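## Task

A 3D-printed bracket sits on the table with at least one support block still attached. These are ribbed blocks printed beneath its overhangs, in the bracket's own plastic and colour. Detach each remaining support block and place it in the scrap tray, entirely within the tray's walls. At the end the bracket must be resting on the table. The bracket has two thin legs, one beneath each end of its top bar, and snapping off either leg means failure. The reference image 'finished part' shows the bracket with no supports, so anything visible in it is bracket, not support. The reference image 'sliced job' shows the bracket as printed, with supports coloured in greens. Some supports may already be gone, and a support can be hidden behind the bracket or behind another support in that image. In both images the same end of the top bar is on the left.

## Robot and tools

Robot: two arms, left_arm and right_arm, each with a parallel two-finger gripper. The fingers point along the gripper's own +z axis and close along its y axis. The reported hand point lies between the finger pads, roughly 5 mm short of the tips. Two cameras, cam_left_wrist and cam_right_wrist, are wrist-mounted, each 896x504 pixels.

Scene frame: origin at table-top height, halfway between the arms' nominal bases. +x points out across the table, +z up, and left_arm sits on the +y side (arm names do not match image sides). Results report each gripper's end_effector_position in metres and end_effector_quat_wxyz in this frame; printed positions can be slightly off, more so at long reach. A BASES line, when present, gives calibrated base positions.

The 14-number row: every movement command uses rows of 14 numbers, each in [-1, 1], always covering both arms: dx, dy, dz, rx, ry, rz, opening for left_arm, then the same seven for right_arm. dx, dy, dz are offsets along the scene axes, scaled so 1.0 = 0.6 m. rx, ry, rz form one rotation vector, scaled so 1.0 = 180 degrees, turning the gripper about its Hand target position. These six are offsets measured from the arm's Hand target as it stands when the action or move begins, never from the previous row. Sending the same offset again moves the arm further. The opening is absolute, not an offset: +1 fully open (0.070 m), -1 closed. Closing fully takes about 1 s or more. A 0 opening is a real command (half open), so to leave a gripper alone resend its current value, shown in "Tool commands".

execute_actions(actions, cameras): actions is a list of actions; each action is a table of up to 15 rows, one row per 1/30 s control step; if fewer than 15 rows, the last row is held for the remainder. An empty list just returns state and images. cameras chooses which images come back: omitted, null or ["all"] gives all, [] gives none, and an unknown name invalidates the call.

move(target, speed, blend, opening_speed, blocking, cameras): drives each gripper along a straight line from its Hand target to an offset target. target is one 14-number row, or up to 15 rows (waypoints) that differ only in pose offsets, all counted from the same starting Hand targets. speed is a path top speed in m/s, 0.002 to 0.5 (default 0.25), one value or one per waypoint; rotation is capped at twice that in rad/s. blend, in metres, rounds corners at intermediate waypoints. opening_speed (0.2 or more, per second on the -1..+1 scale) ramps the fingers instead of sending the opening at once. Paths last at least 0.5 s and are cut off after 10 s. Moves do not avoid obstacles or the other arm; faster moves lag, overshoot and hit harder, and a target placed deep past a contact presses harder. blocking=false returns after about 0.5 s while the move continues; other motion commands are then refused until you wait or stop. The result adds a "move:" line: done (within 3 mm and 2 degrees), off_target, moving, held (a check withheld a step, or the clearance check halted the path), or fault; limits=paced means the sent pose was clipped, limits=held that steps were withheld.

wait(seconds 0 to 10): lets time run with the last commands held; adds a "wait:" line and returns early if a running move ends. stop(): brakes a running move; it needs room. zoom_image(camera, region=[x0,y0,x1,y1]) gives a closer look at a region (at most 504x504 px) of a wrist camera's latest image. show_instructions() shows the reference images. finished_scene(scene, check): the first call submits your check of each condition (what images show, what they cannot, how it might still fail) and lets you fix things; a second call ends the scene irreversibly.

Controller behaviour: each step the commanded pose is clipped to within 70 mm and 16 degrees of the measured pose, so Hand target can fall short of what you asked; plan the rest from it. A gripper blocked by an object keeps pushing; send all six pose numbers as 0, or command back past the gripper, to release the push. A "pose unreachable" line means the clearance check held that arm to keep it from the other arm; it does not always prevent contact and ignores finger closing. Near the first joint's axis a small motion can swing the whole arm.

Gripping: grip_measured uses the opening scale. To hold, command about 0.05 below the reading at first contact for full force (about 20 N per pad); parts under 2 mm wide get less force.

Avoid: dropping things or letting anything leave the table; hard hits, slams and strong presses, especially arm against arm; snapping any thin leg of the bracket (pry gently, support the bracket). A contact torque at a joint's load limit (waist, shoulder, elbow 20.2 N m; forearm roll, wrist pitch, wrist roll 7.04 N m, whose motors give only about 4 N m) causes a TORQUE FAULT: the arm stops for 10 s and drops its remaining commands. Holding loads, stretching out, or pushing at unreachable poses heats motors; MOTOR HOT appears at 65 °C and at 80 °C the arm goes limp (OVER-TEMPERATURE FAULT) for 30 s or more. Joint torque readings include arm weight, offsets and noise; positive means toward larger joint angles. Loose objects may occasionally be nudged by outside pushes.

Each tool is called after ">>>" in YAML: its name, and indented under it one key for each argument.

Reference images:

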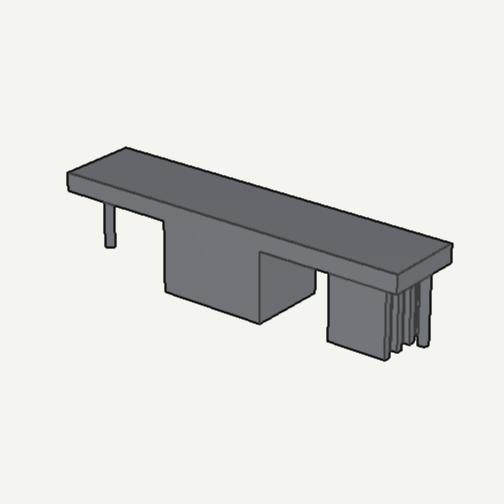

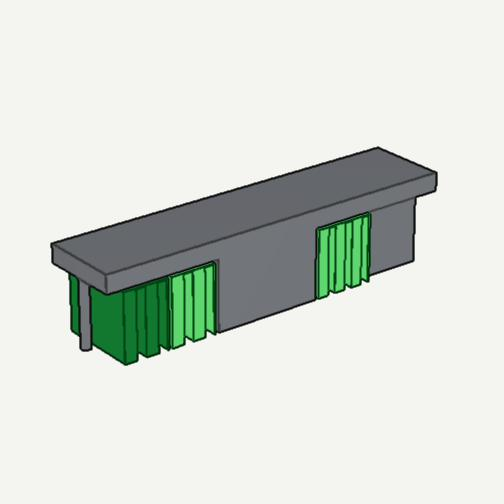

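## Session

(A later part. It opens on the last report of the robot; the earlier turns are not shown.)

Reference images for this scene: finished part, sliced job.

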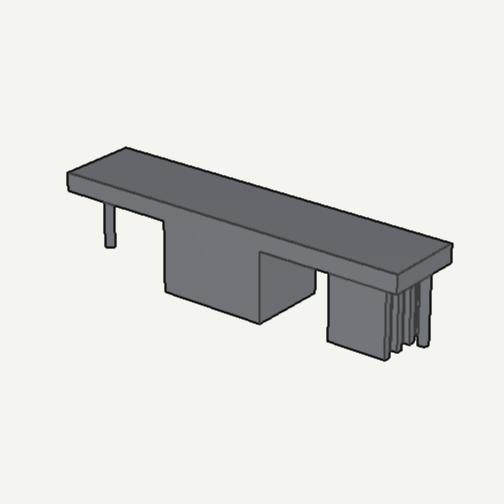

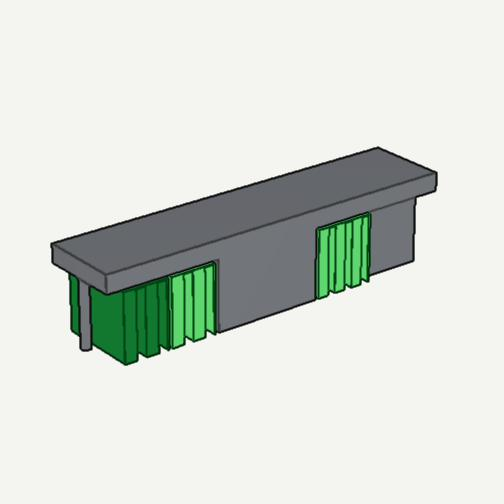

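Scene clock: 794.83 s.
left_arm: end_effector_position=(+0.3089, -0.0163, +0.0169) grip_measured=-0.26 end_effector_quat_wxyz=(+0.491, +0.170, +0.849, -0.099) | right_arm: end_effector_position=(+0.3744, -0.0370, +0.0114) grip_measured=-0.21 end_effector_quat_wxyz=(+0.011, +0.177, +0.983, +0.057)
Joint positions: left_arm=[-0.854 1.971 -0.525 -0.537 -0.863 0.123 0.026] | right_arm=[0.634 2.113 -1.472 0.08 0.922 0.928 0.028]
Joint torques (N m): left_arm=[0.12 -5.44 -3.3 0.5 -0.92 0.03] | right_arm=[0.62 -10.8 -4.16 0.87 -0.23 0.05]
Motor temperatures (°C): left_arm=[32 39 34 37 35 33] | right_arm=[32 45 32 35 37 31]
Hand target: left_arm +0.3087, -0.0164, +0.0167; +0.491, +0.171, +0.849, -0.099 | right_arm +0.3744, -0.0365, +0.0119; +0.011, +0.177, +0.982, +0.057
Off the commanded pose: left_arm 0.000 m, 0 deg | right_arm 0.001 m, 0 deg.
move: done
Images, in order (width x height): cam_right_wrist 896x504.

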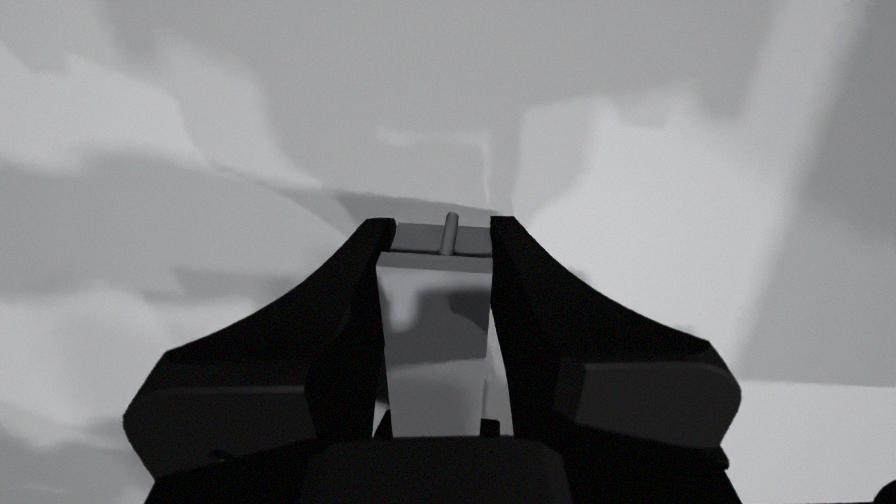

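>>> move:
  target: [0,0,0,0,0,0,-0.37, 0.0029,0.0078,0,0,0,0,-0.37]
  speed: 0.03
  cameras: []

>>> move:
  target: [0,0,0,0,0,0,-0.37, 0.0029,0.0078,0,0,0,0,-0.37]
  speed: 0.03
  cameras: ["cam_left_wrist","cam_right_wrist"]

Scene clock: 883.07 s.
left_arm: end_effector_position=(+0.3091, -0.0156, +0.0168) grip_measured=-0.26 end_effector_quat_wxyz=(+0.491, +0.169, +0.849, -0.099) | right_arm: end_effector_position=(+0.3761, -0.0331, +0.0118) grip_measured=-0.22 end_effector_quat_wxyz=(+0.011, +0.177, +0.983, +0.056)
Joint positions: left_arm=[-0.853 1.971 -0.524 -0.538 -0.864 0.123 0.026] | right_arm=[0.64 2.125 -1.495 0.077 0.934 0.935 0.027]
Joint torques (N m): left_arm=[-4.36 -5.82 -4.33 2.63 -0.05 0.12] | right_arm=[3.92 -9.74 -7.08 2.78 -1.37 0.37]
Motor temperatures (°C): left_arm=[32 39 34 37 35 33] | right_arm=[32 45 32 36 37 31]
Hand target: left_arm +0.3087, -0.0164, +0.0167; +0.491, +0.171, +0.849, -0.099 | right_arm +0.3761, -0.0318, +0.0119; +0.011, +0.177, +0.982, +0.058
Off the commanded pose: left_arm 0.001 m, 0 deg | right_arm 0.001 m, 0 deg.
move: done
No camera images: "cameras" was empty.

Scene clock: 883.93 s.
left_arm: end_effector_position=(+0.3088, -0.0154, +0.0164) grip_measured=-0.23 end_effector_quat_wxyz=(+0.490, +0.169, +0.849, -0.098) | right_arm: end_effector_position=(+0.3785, -0.0275, +0.0119) grip_measured=-0.22 end_effector_quat_wxyz=(+0.012, +0.178, +0.982, +0.058)
Joint positions: left_arm=[-0.853 1.971 -0.523 -0.538 -0.863 0.123 0.027] | right_arm=[0.647 2.139 -1.52 0.078 0.941 0.945 0.027]
Joint torques (N m): left_arm=[-9 -4.41 -6.77 4.6 0.48 0.28] | right_arm=[7.38 -10.65 -7.08 4.43 -1.53 0.38]
Motor temperatures (°C): left_arm=[32 39 34 38 35 33] | right_arm=[32 45 32 37 38 31]
Hand target: left_arm +0.3087, -0.0164, +0.0167; +0.491, +0.171, +0.849, -0.099 | right_arm +0.3778, -0.0271, +0.0119; +0.011, +0.177, +0.982, +0.058
Off the commanded pose: left_arm 0.001 m, 0 deg | right_arm 0.001 m, 0 deg.
move: done

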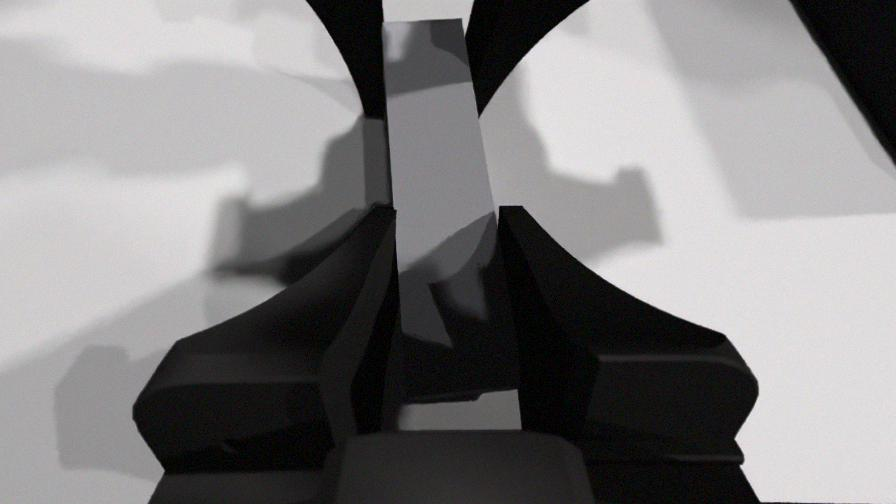

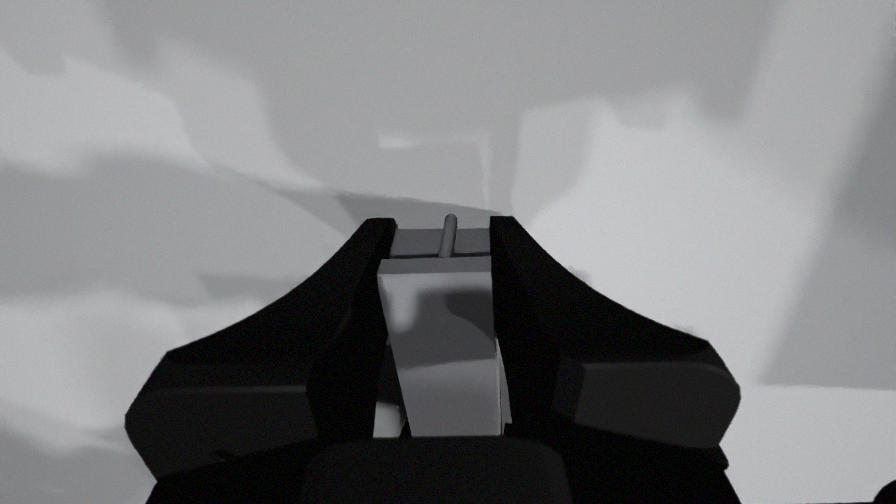

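>>> move:
  target: [0,0,0,0,0,0,-0.37, -0.0058,-0.0156,0,0,0,0,-0.37]
  speed: 0.05
  cameras: []

>>> move:
  target: [0,0,0,0,0,0,-0.37, 0,0,0,0,0,0,0.2]
  opening_speed: 0.4
  cameras: ["cam_left_wrist","cam_right_wrist"]

Scene clock: 899.33 s.
left_arm: end_effector_position=(+0.3079, -0.0182, +0.0168) grip_measured=-0.25 end_effector_quat_wxyz=(+0.490, +0.175, +0.848, -0.101) | right_arm: end_effector_position=(+0.3746, -0.0345, +0.0125) grip_measured=-0.23 end_effector_quat_wxyz=(+0.013, +0.177, +0.982, +0.060)
Joint positions: left_arm=[-0.856 1.971 -0.525 -0.529 -0.862 0.123 0.026] | right_arm=[0.637 2.112 -1.473 0.083 0.917 0.929 0.027]
Joint torques (N m): left_arm=[-0.41 -5.92 -7.67 1.08 -1.21 0.12] | right_arm=[5.53 -12.18 -2.82 3.62 0.68 0.06]
Motor temperatures (°C): left_arm=[32 39 36 56 35 33] | right_arm=[33 47 32 62 38 32]
Hand target: left_arm +0.3087, -0.0164, +0.0167; +0.491, +0.171, +0.849, -0.099 | right_arm +0.3744, -0.0365, +0.0119; +0.011, +0.177, +0.982, +0.057
Off the commanded pose: left_arm 0.002 m, 0 deg | right_arm 0.002 m, 0 deg.
move: done
No camera images: "cameras" was empty.

Scene clock: 900.97 s.
left_arm: end_effector_position=(+0.3087, -0.0166, +0.0168) grip_measured=-0.26 end_effector_quat_wxyz=(+0.491, +0.171, +0.849, -0.099) | right_arm: end_effector_position=(+0.3740, -0.0364, +0.0119) grip_measured=+0.20 end_effector_quat_wxyz=(+0.011, +0.177, +0.982, +0.057)
Joint positions: left_arm=[-0.854 1.971 -0.524 -0.534 -0.863 0.123 0.026] | right_arm=[0.635 2.112 -1.471 0.081 0.922 0.928 0.042]
Joint torques (N m): left_arm=[-0.07 -5.76 -2.38 -0.12 -1.01 0.03] | right_arm=[-0.81 -8.83 -4.09 -0.18 -0.22 -0.08]
Motor temperatures (°C): left_arm=[32 39 36 55 35 33] | right_arm=[33 46 32 60 38 32]
Hand target: left_arm +0.3087, -0.0164, +0.0167; +0.491, +0.171, +0.849, -0.099 | right_arm +0.3744, -0.0365, +0.0119; +0.011, +0.177, +0.982, +0.057
Off the commanded pose: left_arm 0.000 m, 0 deg | right_arm 0.000 m, 0 deg.
move: done

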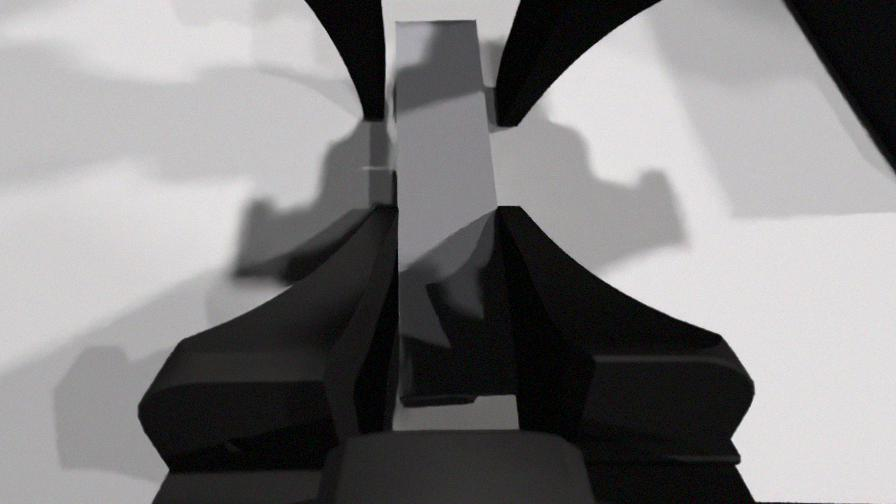

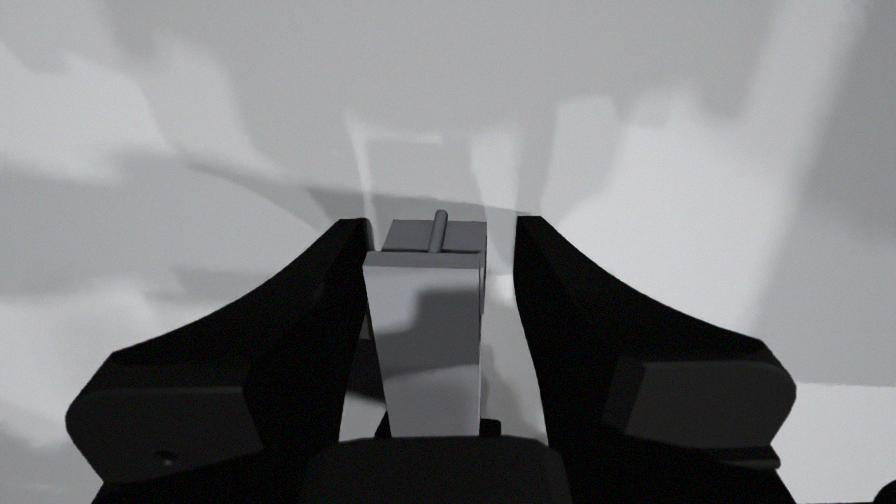

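>>> zoom_image:
  camera: "cam_right_wrist"
  region: [340, 190, 560, 310]

Scaled by 2.291 from the camera's 896x504 image, which has a finer 1280x720 frame.

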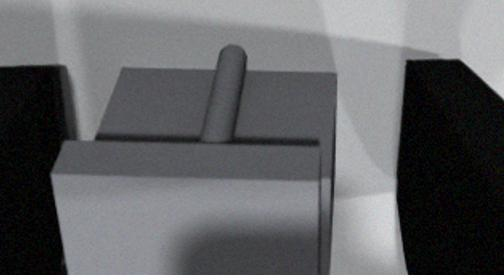

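>>> zoom_image:
  camera: "cam_right_wrist"
  region: [350, 200, 510, 280]

Scaled by 3.150 from the camera's 896x504 image, which has a finer 1280x720 frame.

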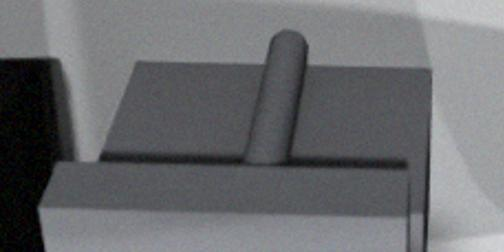

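>>> move:
  target: [0,0,0,0,0,0,-0.37, 0.0005,0.0090,0.0090,0.0439,-0.0147,0.0152,0.1]
  opening_speed: 0.4
  speed: 0.06
  cameras: ["cam_left_wrist","cam_right_wrist"]

>>> zoom_image:
  camera: "cam_right_wrist"
  region: [340, 190, 560, 310]

Scene clock: 1014.27 s.
left_arm: end_effector_position=(+0.3088, -0.0164, +0.0168) grip_measured=-0.26 end_effector_quat_wxyz=(+0.491, +0.171, +0.849, -0.099) | right_arm: end_effector_position=(+0.3744, -0.0308, +0.0170) grip_measured=+0.10 end_effector_quat_wxyz=(+0.019, +0.152, +0.980, +0.130)
Joint positions: left_arm=[-0.854 1.971 -0.524 -0.535 -0.863 0.123 0.026] | right_arm=[0.593 2.05 -1.357 0.24 0.776 0.726 0.039]
Joint torques (N m): left_arm=[-0.63 -5.07 -2.62 0.17 -0.99 0.09] | right_arm=[-0.53 -10.22 -3.2 -0.04 -0.12 0.09]
Motor temperatures (°C): left_arm=[31 39 34 35 36 33] | right_arm=[32 43 32 35 36 31]
Hand target: left_arm +0.3087, -0.0164, +0.0167; +0.491, +0.171, +0.849, -0.099 | right_arm +0.3745, -0.0309, +0.0172; +0.019, +0.152, +0.980, +0.129
Off the commanded pose: left_arm 0.000 m, 0 deg | right_arm 0.001 m, 0 deg.
move: done

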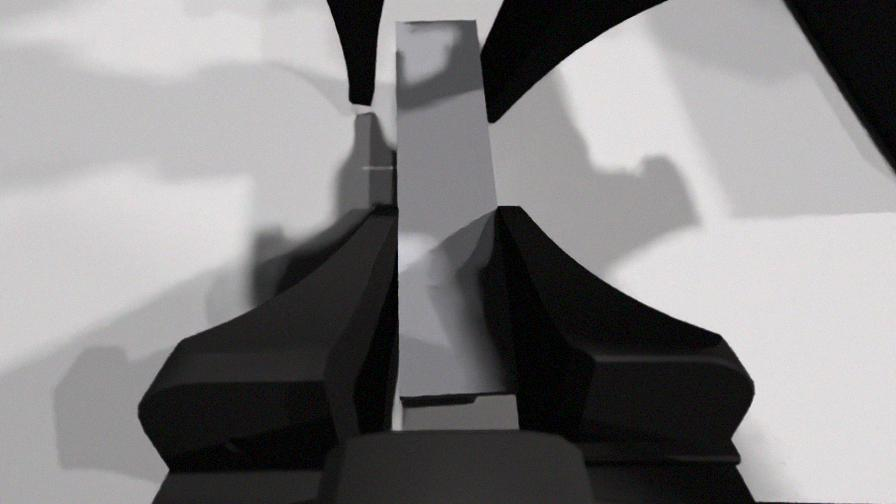

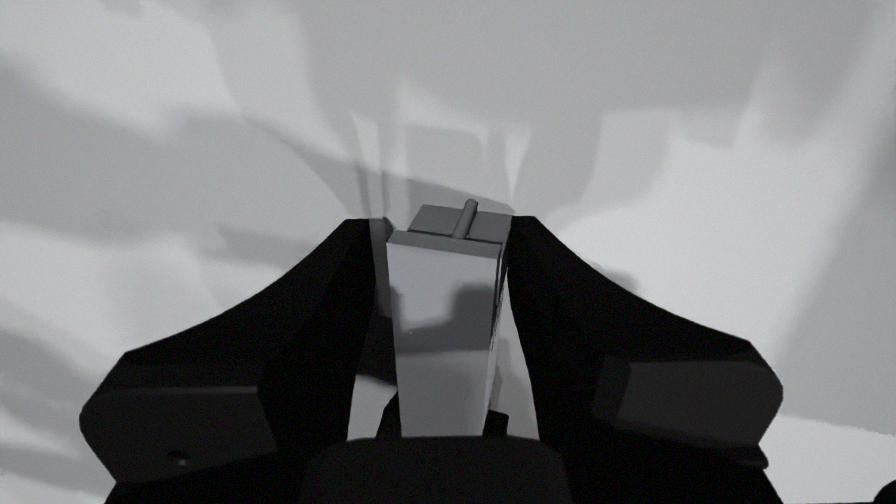

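Scaled by 2.291 from the camera's 896x504 image, which has a finer 1280x720 frame.

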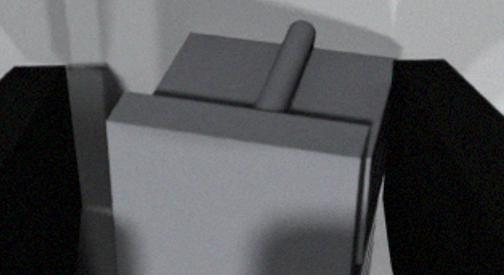

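>>> move:
  target: [0,0,0,0,0,0,-0.37, 0,0,-0.0083,0,0,0,-0.03]
  opening_speed: 0.4
  speed: 0.04
  cameras: []

>>> move:
  target: [0,0,0,0,0,0,-0.37, 0,0,0,0,0,0,-0.2]
  opening_speed: 0.3
  cameras: ["cam_right_wrist"]

>>> zoom_image:
  camera: "cam_right_wrist"
  region: [340, 190, 560, 310]

Scene clock: 1031.43 s.
left_arm: end_effector_position=(+0.3088, -0.0164, +0.0168) grip_measured=-0.26 end_effector_quat_wxyz=(+0.491, +0.171, +0.849, -0.099) | right_arm: end_effector_position=(+0.3745, -0.0307, +0.0130) grip_measured=-0.03 end_effector_quat_wxyz=(+0.019, +0.152, +0.980, +0.130)
Joint positions: left_arm=[-0.854 1.971 -0.524 -0.535 -0.863 0.123 0.026] | right_arm=[0.593 2.057 -1.351 0.243 0.763 0.722 0.034]
Joint torques (N m): left_arm=[-0.64 -5.19 -2.76 0.28 -0.99 0.12] | right_arm=[0.77 -7.29 -2.2 0.61 -0.74 -0.12]
Motor temperatures (°C): left_arm=[31 39 34 35 36 33] | right_arm=[32 42 32 35 35 31]
Hand target: left_arm +0.3087, -0.0164, +0.0167; +0.491, +0.171, +0.849, -0.099 | right_arm +0.3745, -0.0309, +0.0122; +0.019, +0.152, +0.980, +0.130
Off the commanded pose: left_arm 0.000 m, 0 deg | right_arm 0.001 m, 0 deg.
move: done
No camera images: "cameras" was empty.

Scene clock: 1032.20 s.
left_arm: end_effector_position=(+0.3089, -0.0161, +0.0167) grip_measured=-0.26 end_effector_quat_wxyz=(+0.491, +0.170, +0.849, -0.099) | right_arm: end_effector_position=(+0.3744, -0.0309, +0.0126) grip_measured=-0.16 end_effector_quat_wxyz=(+0.020, +0.152, +0.980, +0.130)
Joint positions: left_arm=[-0.854 1.971 -0.524 -0.537 -0.863 0.123 0.026] | right_arm=[0.593 2.057 -1.349 0.243 0.761 0.722 0.029]
Joint torques (N m): left_arm=[-1.21 -5.27 -3.24 1.33 -0.66 0.13] | right_arm=[0.86 -5.93 -3.14 1.02 -0.63 -0.02]
Motor temperatures (°C): left_arm=[31 39 34 35 36 33] | right_arm=[32 42 32 35 36 31]
Hand target: left_arm +0.3087, -0.0164, +0.0167; +0.491, +0.171, +0.849, -0.099 | right_arm +0.3745, -0.0309, +0.0122; +0.019, +0.152, +0.980, +0.130
Off the commanded pose: left_arm 0.000 m, 0 deg | right_arm 0.000 m, 0 deg.
move: done
Images, in order (width x height): cam_right_wrist 896x504.

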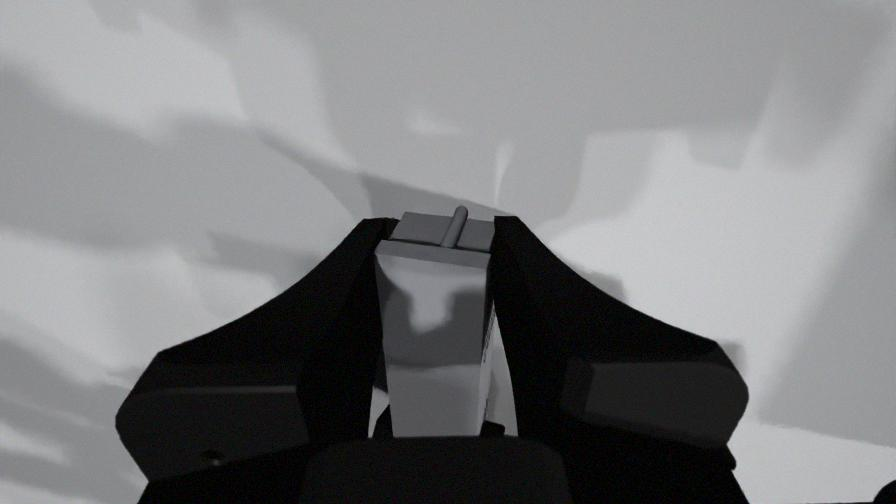

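Scaled by 2.291 from the camera's 896x504 image, which has a finer 1280x720 frame.

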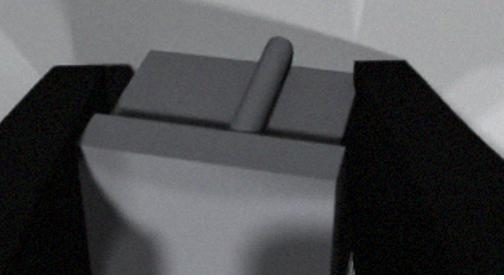

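>>> move:
  target: [0,0,0,0,0,0,-0.37, 0,0,0,0,0,0,-0.4]
  opening_speed: 0.5
  cameras: ["cam_right_wrist"]

>>> zoom_image:
  camera: "cam_right_wrist"
  region: [340, 190, 560, 310]

Scene clock: 1042.30 s.
left_arm: end_effector_position=(+0.3088, -0.0164, +0.0168) grip_measured=-0.26 end_effector_quat_wxyz=(+0.491, +0.171, +0.849, -0.099) | right_arm: end_effector_position=(+0.3743, -0.0310, +0.0122) grip_measured=-0.16 end_effector_quat_wxyz=(+0.019, +0.152, +0.980, +0.129)
Joint positions: left_arm=[-0.854 1.971 -0.524 -0.535 -0.863 0.123 0.026] | right_arm=[0.593 2.058 -1.349 0.243 0.761 0.722 0.029]
Joint torques (N m): left_arm=[-4.38 -6.11 -4.84 2.02 -0.57 0.23] | right_arm=[2.01 -4.06 -3.06 1.13 -1.01 0.17]
Motor temperatures (°C): left_arm=[32 39 34 38 35 33] | right_arm=[32 41 32 35 37 31]
Hand target: left_arm +0.3087, -0.0164, +0.0167; +0.491, +0.171, +0.849, -0.099 | right_arm +0.3745, -0.0309, +0.0122; +0.019, +0.152, +0.980, +0.130
Off the commanded pose: left_arm 0.000 m, 0 deg | right_arm 0.000 m, 0 deg.
move: done
Images, in order (width x height): cam_right_wrist 896x504.

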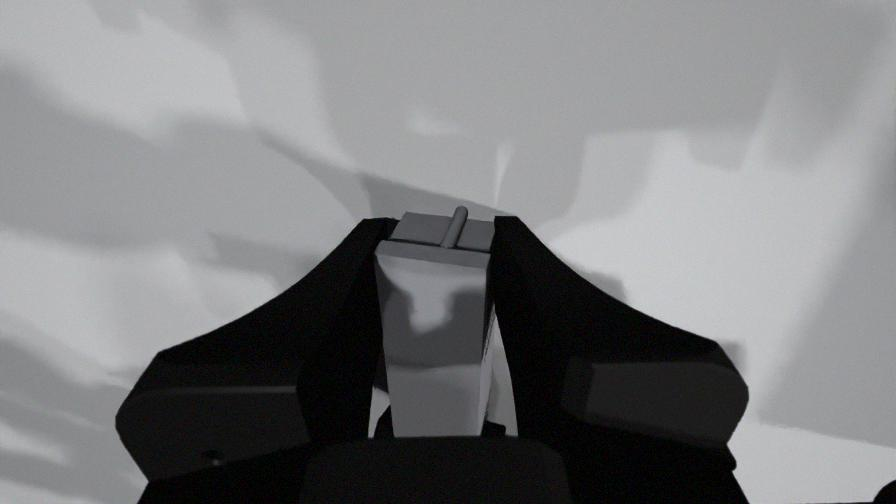

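Scaled by 2.291 from the camera's 896x504 image, which has a finer 1280x720 frame.

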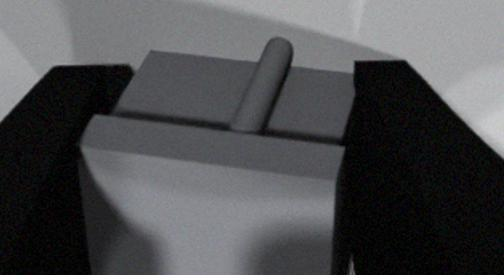

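>>> move:
  target: [0,0,0,0,0,0,-0.37, 0,0,0.003,0,0,0,0.05]
  opening_speed: 0.4
  speed: 0.04
  cameras: ["cam_left_wrist","cam_right_wrist"]

>>> zoom_image:
  camera: "cam_right_wrist"
  region: [340, 190, 560, 310]

Scene clock: 1058.63 s.
left_arm: end_effector_position=(+0.3083, -0.0171, +0.0167) grip_measured=-0.26 end_effector_quat_wxyz=(+0.490, +0.172, +0.848, -0.100) | right_arm: end_effector_position=(+0.3743, -0.0309, +0.0132) grip_measured=+0.05 end_effector_quat_wxyz=(+0.019, +0.152, +0.980, +0.129)
Joint positions: left_arm=[-0.855 1.971 -0.524 -0.533 -0.862 0.123 0.026] | right_arm=[0.593 2.057 -1.352 0.242 0.766 0.724 0.037]
Joint torques (N m): left_arm=[-0.72 -6.6 -3.97 0.33 -1.08 0.15] | right_arm=[0.72 -10.21 -3.52 0.36 -0.03 0.13]
Motor temperatures (°C): left_arm=[32 39 34 40 35 33] | right_arm=[32 40 32 36 39 31]
Hand target: left_arm +0.3087, -0.0164, +0.0167; +0.491, +0.171, +0.849, -0.099 | right_arm +0.3745, -0.0309, +0.0140; +0.019, +0.152, +0.980, +0.130
Off the commanded pose: left_arm 0.001 m, 0 deg | right_arm 0.001 m, 0 deg.
move: done

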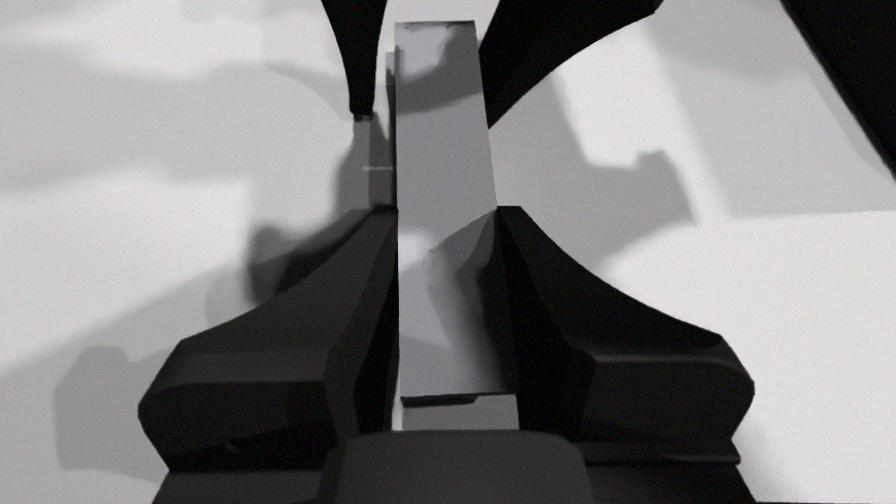

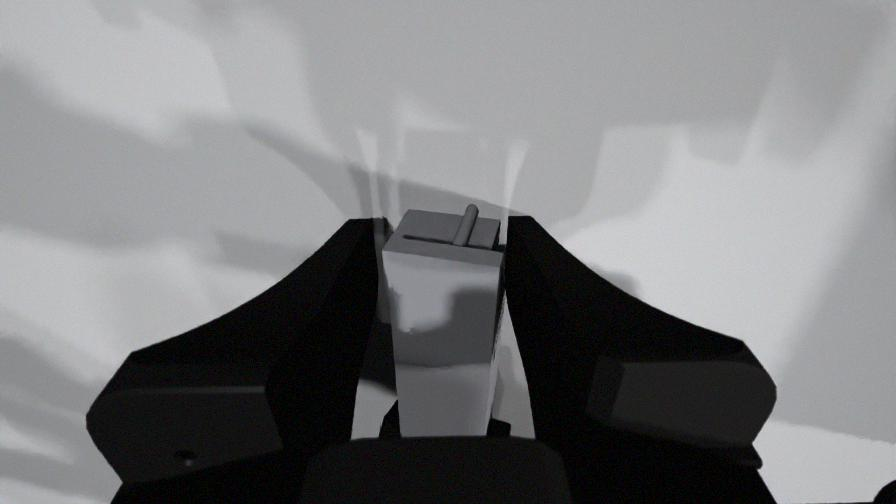

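Scaled by 2.291 from the camera's 896x504 image, which has a finer 1280x720 frame.

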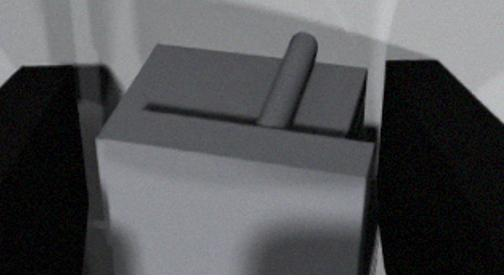

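>>> move:
  target: [0,0,0,0,0,0,-0.37, 0,0,0.0020,0,0,0,0.25]
  opening_speed: 0.8
  speed: 0.05
  cameras: []

>>> move:
  target: [0,0,0,0,0,0,-0.37, -0.0230,0.0052,0,0,0,0,0.25]
  speed: 0.06
  cameras: ["cam_left_wrist","cam_right_wrist"]

Scene clock: 1151.80 s.
left_arm: end_effector_position=(+0.3085, -0.0167, +0.0166) grip_measured=-0.26 end_effector_quat_wxyz=(+0.490, +0.171, +0.849, -0.099) | right_arm: end_effector_position=(+0.3742, -0.0310, +0.0148) grip_measured=+0.25 end_effector_quat_wxyz=(+0.019, +0.152, +0.980, +0.129)
Joint positions: left_arm=[-0.855 1.971 -0.524 -0.535 -0.862 0.123 0.026] | right_arm=[0.593 2.053 -1.353 0.241 0.77 0.725 0.044]
Joint torques (N m): left_arm=[1.12 -7.36 -2.38 -0.12 -0.96 0.05] | right_arm=[-0.68 -10.44 -4.31 -0.05 -0.06 0.13]
Motor temperatures (°C): left_arm=[31 40 34 35 36 33] | right_arm=[32 44 31 34 35 31]
Hand target: left_arm +0.3087, -0.0164, +0.0167; +0.491, +0.171, +0.849, -0.099 | right_arm +0.3745, -0.0309, +0.0153; +0.019, +0.152, +0.980, +0.130
Off the commanded pose: left_arm 0.000 m, 0 deg | right_arm 0.001 m, 0 deg.
move: done
No camera images: "cameras" was empty.

Scene clock: 1152.50 s.
left_arm: end_effector_position=(+0.3085, -0.0167, +0.0166) grip_measured=-0.26 end_effector_quat_wxyz=(+0.490, +0.171, +0.849, -0.099) | right_arm: end_effector_position=(+0.3606, -0.0278, +0.0153) grip_measured=+0.25 end_effector_quat_wxyz=(+0.019, +0.152, +0.980, +0.130)
Joint positions: left_arm=[-0.855 1.971 -0.524 -0.535 -0.862 0.123 0.026] | right_arm=[0.619 2.023 -1.303 0.24 0.744 0.749 0.044]
Joint torques (N m): left_arm=[1.07 -7.43 -2.39 -0.13 -0.96 0.06] | right_arm=[0.22 -9.96 -3.29 -0.07 -0.26 0.04]
Motor temperatures (°C): left_arm=[31 40 34 35 36 33] | right_arm=[32 44 31 34 35 31]
Hand target: left_arm +0.3087, -0.0164, +0.0167; +0.491, +0.171, +0.849, -0.099 | right_arm +0.3607, -0.0277, +0.0154; +0.019, +0.152, +0.980, +0.130
Off the commanded pose: left_arm 0.000 m, 0 deg | right_arm 0.000 m, 0 deg.
move: done

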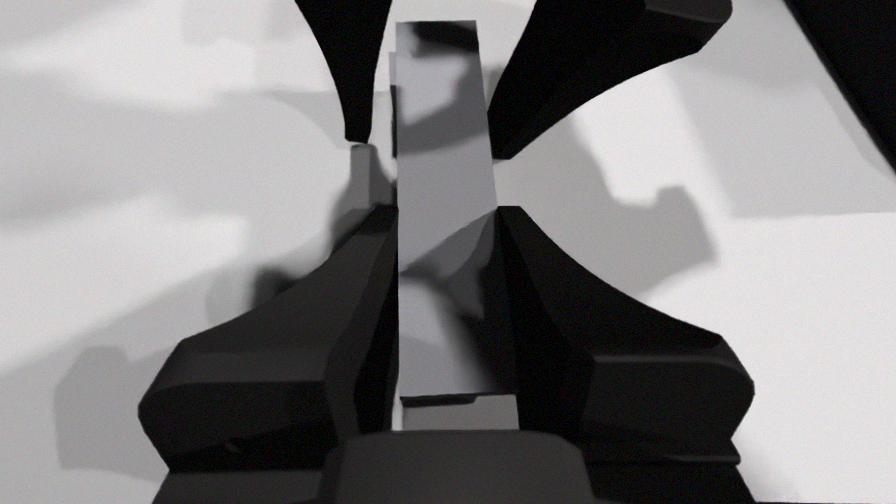

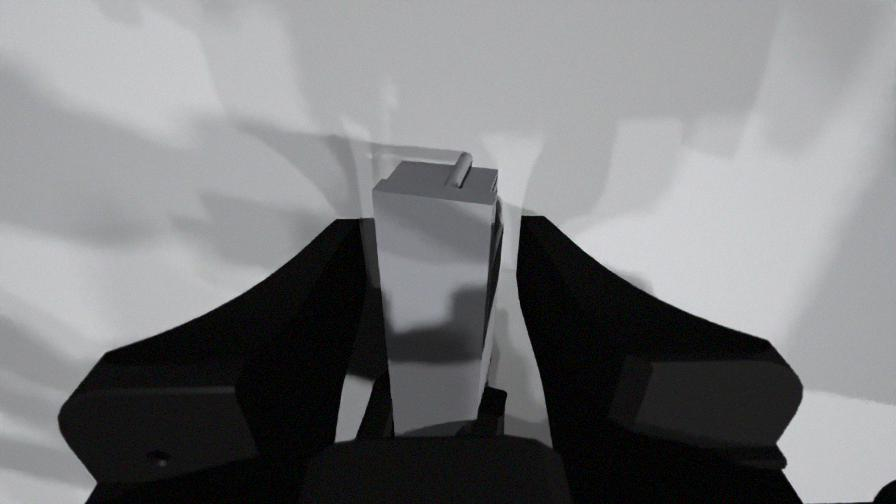

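>>> zoom_image:
  camera: "cam_right_wrist"
  region: [340, 140, 560, 300]

>>> zoom_image:
  camera: "cam_left_wrist"
  region: [340, 10, 520, 220]

Scaled by 2.291 from the camera's 896x504 image, which has a finer 1280x720 frame.

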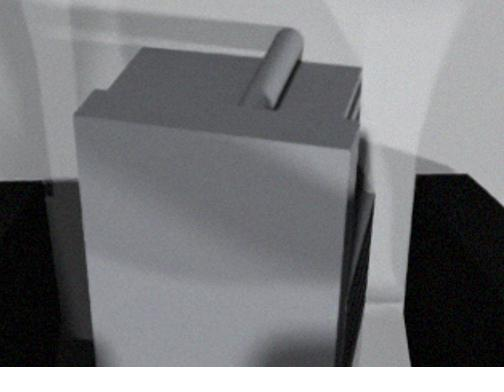

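Scaled by 2.400 from the camera's 896x504 image, which has a finer 1280x720 frame.

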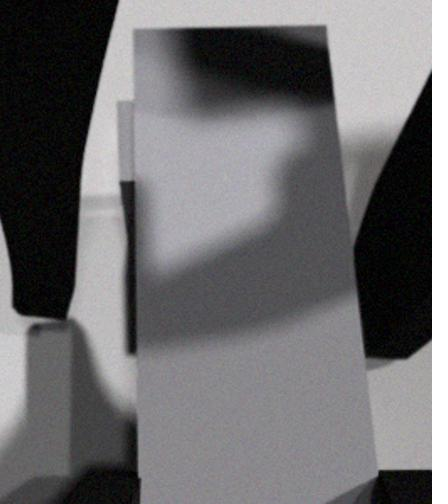

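>>> move:
  target: [0,0,0,0,0,0,-0.37, 0,0,-0.0050,0,0,0,-0.03]
  opening_speed: 0.6
  speed: 0.04
  cameras: []

>>> move:
  target: [0,0,0,0,0,0,-0.37, 0,0,0,0,0,0,-0.3]
  opening_speed: 0.35
  cameras: ["cam_left_wrist","cam_right_wrist"]

>>> zoom_image:
  camera: "cam_left_wrist"
  region: [340, 10, 520, 220]

>>> zoom_image:
  camera: "cam_right_wrist"
  region: [340, 140, 560, 300]

Scene clock: 1172.83 s.
left_arm: end_effector_position=(+0.3085, -0.0167, +0.0166) grip_measured=-0.26 end_effector_quat_wxyz=(+0.490, +0.171, +0.849, -0.099) | right_arm: end_effector_position=(+0.3613, -0.0274, +0.0132) grip_measured=-0.03 end_effector_quat_wxyz=(+0.020, +0.152, +0.980, +0.130)
Joint positions: left_arm=[-0.855 1.971 -0.524 -0.535 -0.862 0.123 0.026] | right_arm=[0.619 2.028 -1.3 0.242 0.735 0.745 0.034]
Joint torques (N m): left_arm=[0.75 -7.43 -2.54 -0.01 -1.07 0.16] | right_arm=[-0.53 -7.47 -1.74 0.27 -0.28 -0.09]
Motor temperatures (°C): left_arm=[31 41 34 35 36 33] | right_arm=[32 43 32 34 35 31]
Hand target: left_arm +0.3087, -0.0164, +0.0167; +0.491, +0.171, +0.849, -0.099 | right_arm +0.3607, -0.0276, +0.0124; +0.019, +0.152, +0.980, +0.130
Off the commanded pose: left_arm 0.000 m, 0 deg | right_arm 0.001 m, 0 deg.
move: done
No camera images: "cameras" was empty.

Scene clock: 1173.83 s.
left_arm: end_effector_position=(+0.3087, -0.0163, +0.0166) grip_measured=-0.26 end_effector_quat_wxyz=(+0.490, +0.170, +0.849, -0.099) | right_arm: end_effector_position=(+0.3608, -0.0278, +0.0127) grip_measured=-0.14 end_effector_quat_wxyz=(+0.020, +0.152, +0.980, +0.130)
Joint positions: left_arm=[-0.854 1.971 -0.524 -0.536 -0.862 0.123 0.026] | right_arm=[0.619 2.028 -1.299 0.242 0.735 0.745 0.03]
Joint torques (N m): left_arm=[-0.02 -6.93 -2.76 0.51 -0.98 0.01] | right_arm=[1.51 -6.15 -2.64 0.53 -0.3 -0.06]
Motor temperatures (°C): left_arm=[31 41 34 35 36 33] | right_arm=[32 43 32 34 35 31]
Hand target: left_arm +0.3087, -0.0164, +0.0167; +0.491, +0.171, +0.849, -0.099 | right_arm +0.3607, -0.0276, +0.0124; +0.019, +0.152, +0.980, +0.130
Off the commanded pose: left_arm 0.000 m, 0 deg | right_arm 0.000 m, 0 deg.
move: done

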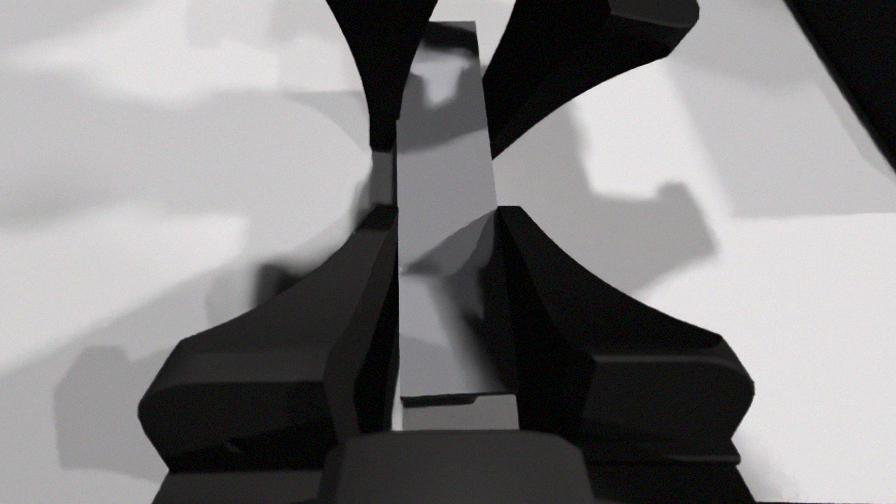

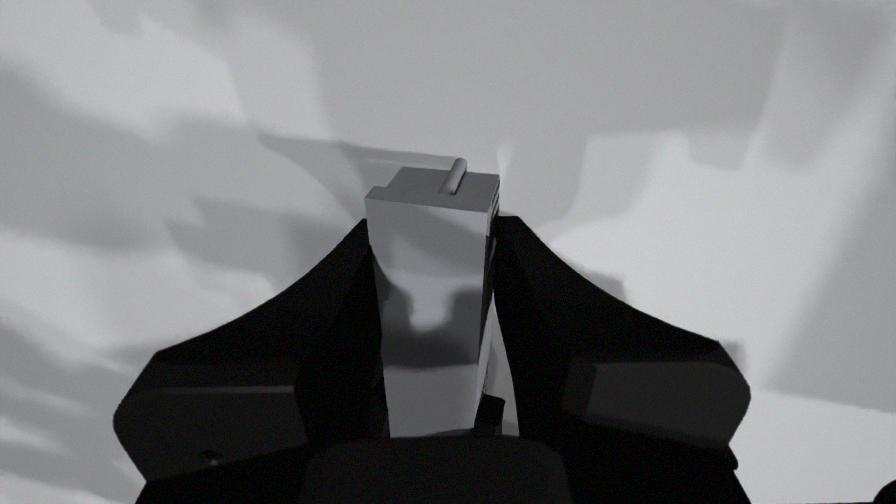

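Scaled by 2.400 from the camera's 896x504 image, which has a finer 1280x720 frame.

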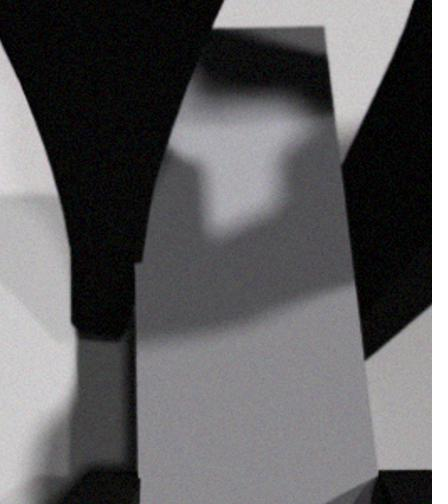

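Scaled by 2.291 from the camera's 896x504 image, which has a finer 1280x720 frame.

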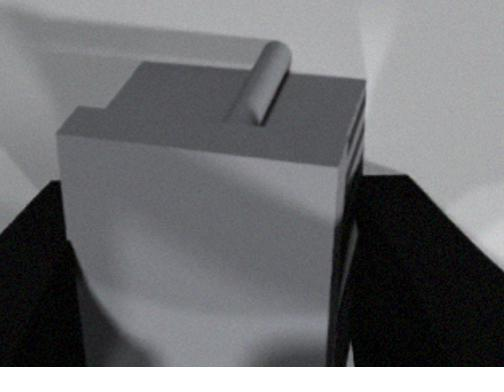

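>>> move:
  target: [0,0,0,0,0,0,-0.37, 0,0,0,0,0,0,-0.5]
  opening_speed: 0.5
  cameras: []

>>> move:
  target: [0,0,0,0,0,0,-0.37, 0,0,0.003,0,0,0,0.2]
  opening_speed: 0.5
  speed: 0.04
  cameras: ["cam_left_wrist","cam_right_wrist"]

>>> zoom_image:
  camera: "cam_left_wrist"
  region: [340, 10, 520, 220]

>>> zoom_image:
  camera: "cam_right_wrist"
  region: [340, 140, 560, 300]

Scene clock: 1181.63 s.
left_arm: end_effector_position=(+0.3087, -0.0164, +0.0166) grip_measured=-0.26 end_effector_quat_wxyz=(+0.490, +0.171, +0.849, -0.099) | right_arm: end_effector_position=(+0.3607, -0.0278, +0.0124) grip_measured=-0.14 end_effector_quat_wxyz=(+0.019, +0.152, +0.980, +0.129)
Joint positions: left_arm=[-0.854 1.971 -0.524 -0.535 -0.862 0.123 0.026] | right_arm=[0.619 2.029 -1.299 0.242 0.735 0.745 0.03]
Joint torques (N m): left_arm=[-2.13 -4.52 -4.98 1.08 -0.74 0.17] | right_arm=[3.16 -4.96 -2.29 1.34 0.07 0.09]
Motor temperatures (°C): left_arm=[31 40 34 35 36 33] | right_arm=[32 42 32 35 35 31]
Hand target: left_arm +0.3087, -0.0164, +0.0167; +0.491, +0.171, +0.849, -0.099 | right_arm +0.3607, -0.0276, +0.0124; +0.019, +0.152, +0.980, +0.130
Off the commanded pose: left_arm 0.000 m, 0 deg | right_arm 0.000 m, 0 deg.
move: done
No camera images: "cameras" was empty.

Scene clock: 1183.23 s.
left_arm: end_effector_position=(+0.3088, -0.0168, +0.0168) grip_measured=-0.26 end_effector_quat_wxyz=(+0.491, +0.171, +0.849, -0.100) | right_arm: end_effector_position=(+0.3601, -0.0275, +0.0138) grip_measured=+0.20 end_effector_quat_wxyz=(+0.019, +0.151, +0.980, +0.129)
Joint positions: left_arm=[-0.854 1.971 -0.525 -0.534 -0.862 0.123 0.026] | right_arm=[0.621 2.026 -1.3 0.241 0.74 0.747 0.042]
Joint torques (N m): left_arm=[0.53 -6.46 -2.38 -0.12 -1.18 0.09] | right_arm=[-0.81 -9.8 -3.85 -0.12 -0.26 0.1]
Motor temperatures (°C): left_arm=[31 40 34 35 36 33] | right_arm=[32 42 32 35 35 31]
Hand target: left_arm +0.3087, -0.0164, +0.0167; +0.491, +0.171, +0.849, -0.099 | right_arm +0.3607, -0.0277, +0.0142; +0.019, +0.152, +0.980, +0.130
Off the commanded pose: left_arm 0.000 m, 0 deg | right_arm 0.001 m, 0 deg.
move: done

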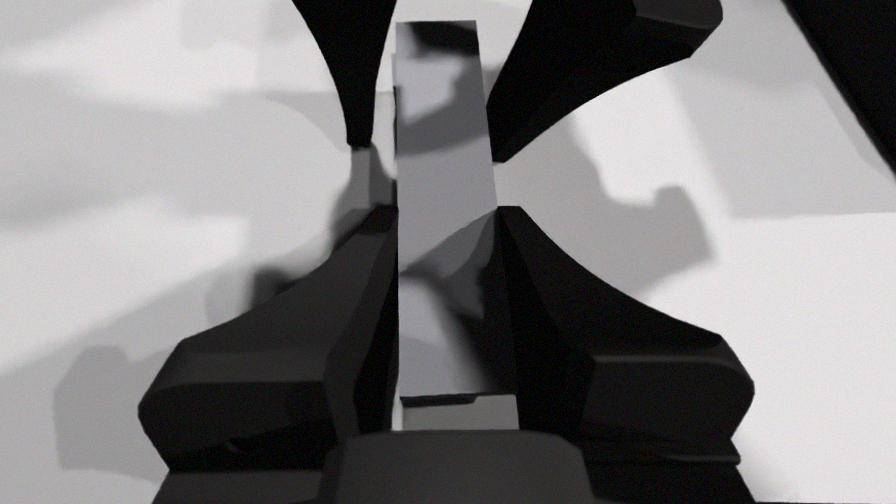

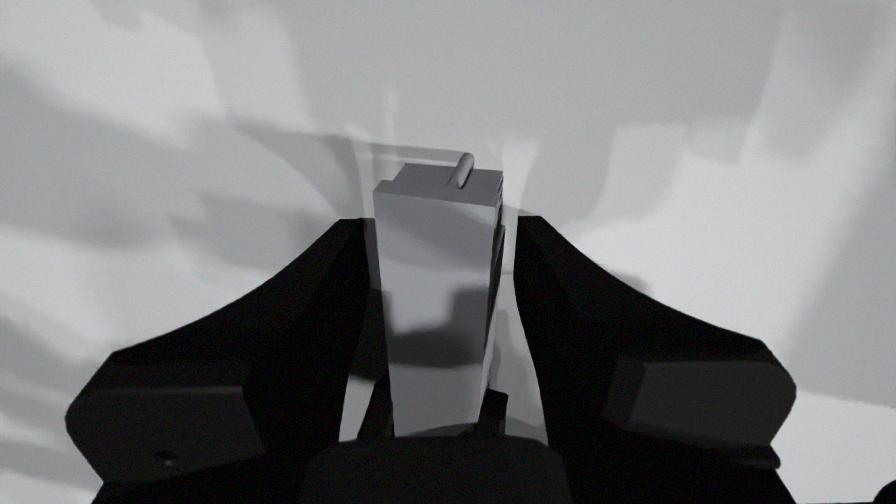

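Scaled by 2.400 from the camera's 896x504 image, which has a finer 1280x720 frame.

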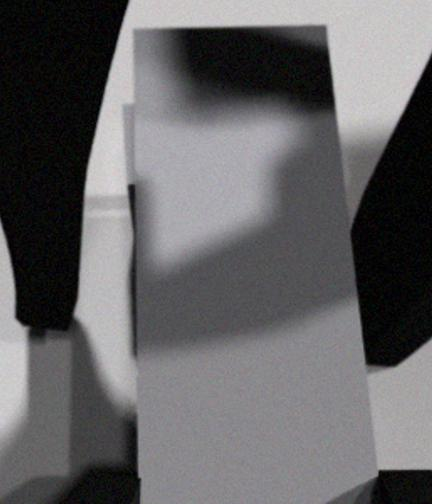

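Scaled by 2.291 from the camera's 896x504 image, which has a finer 1280x720 frame.

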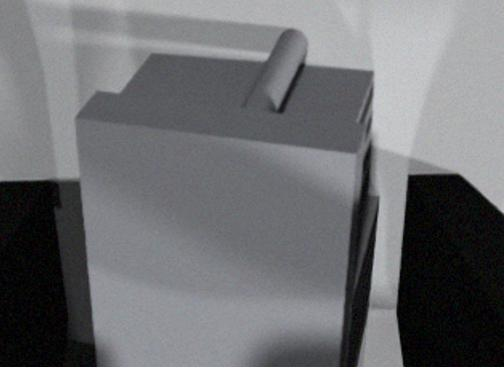

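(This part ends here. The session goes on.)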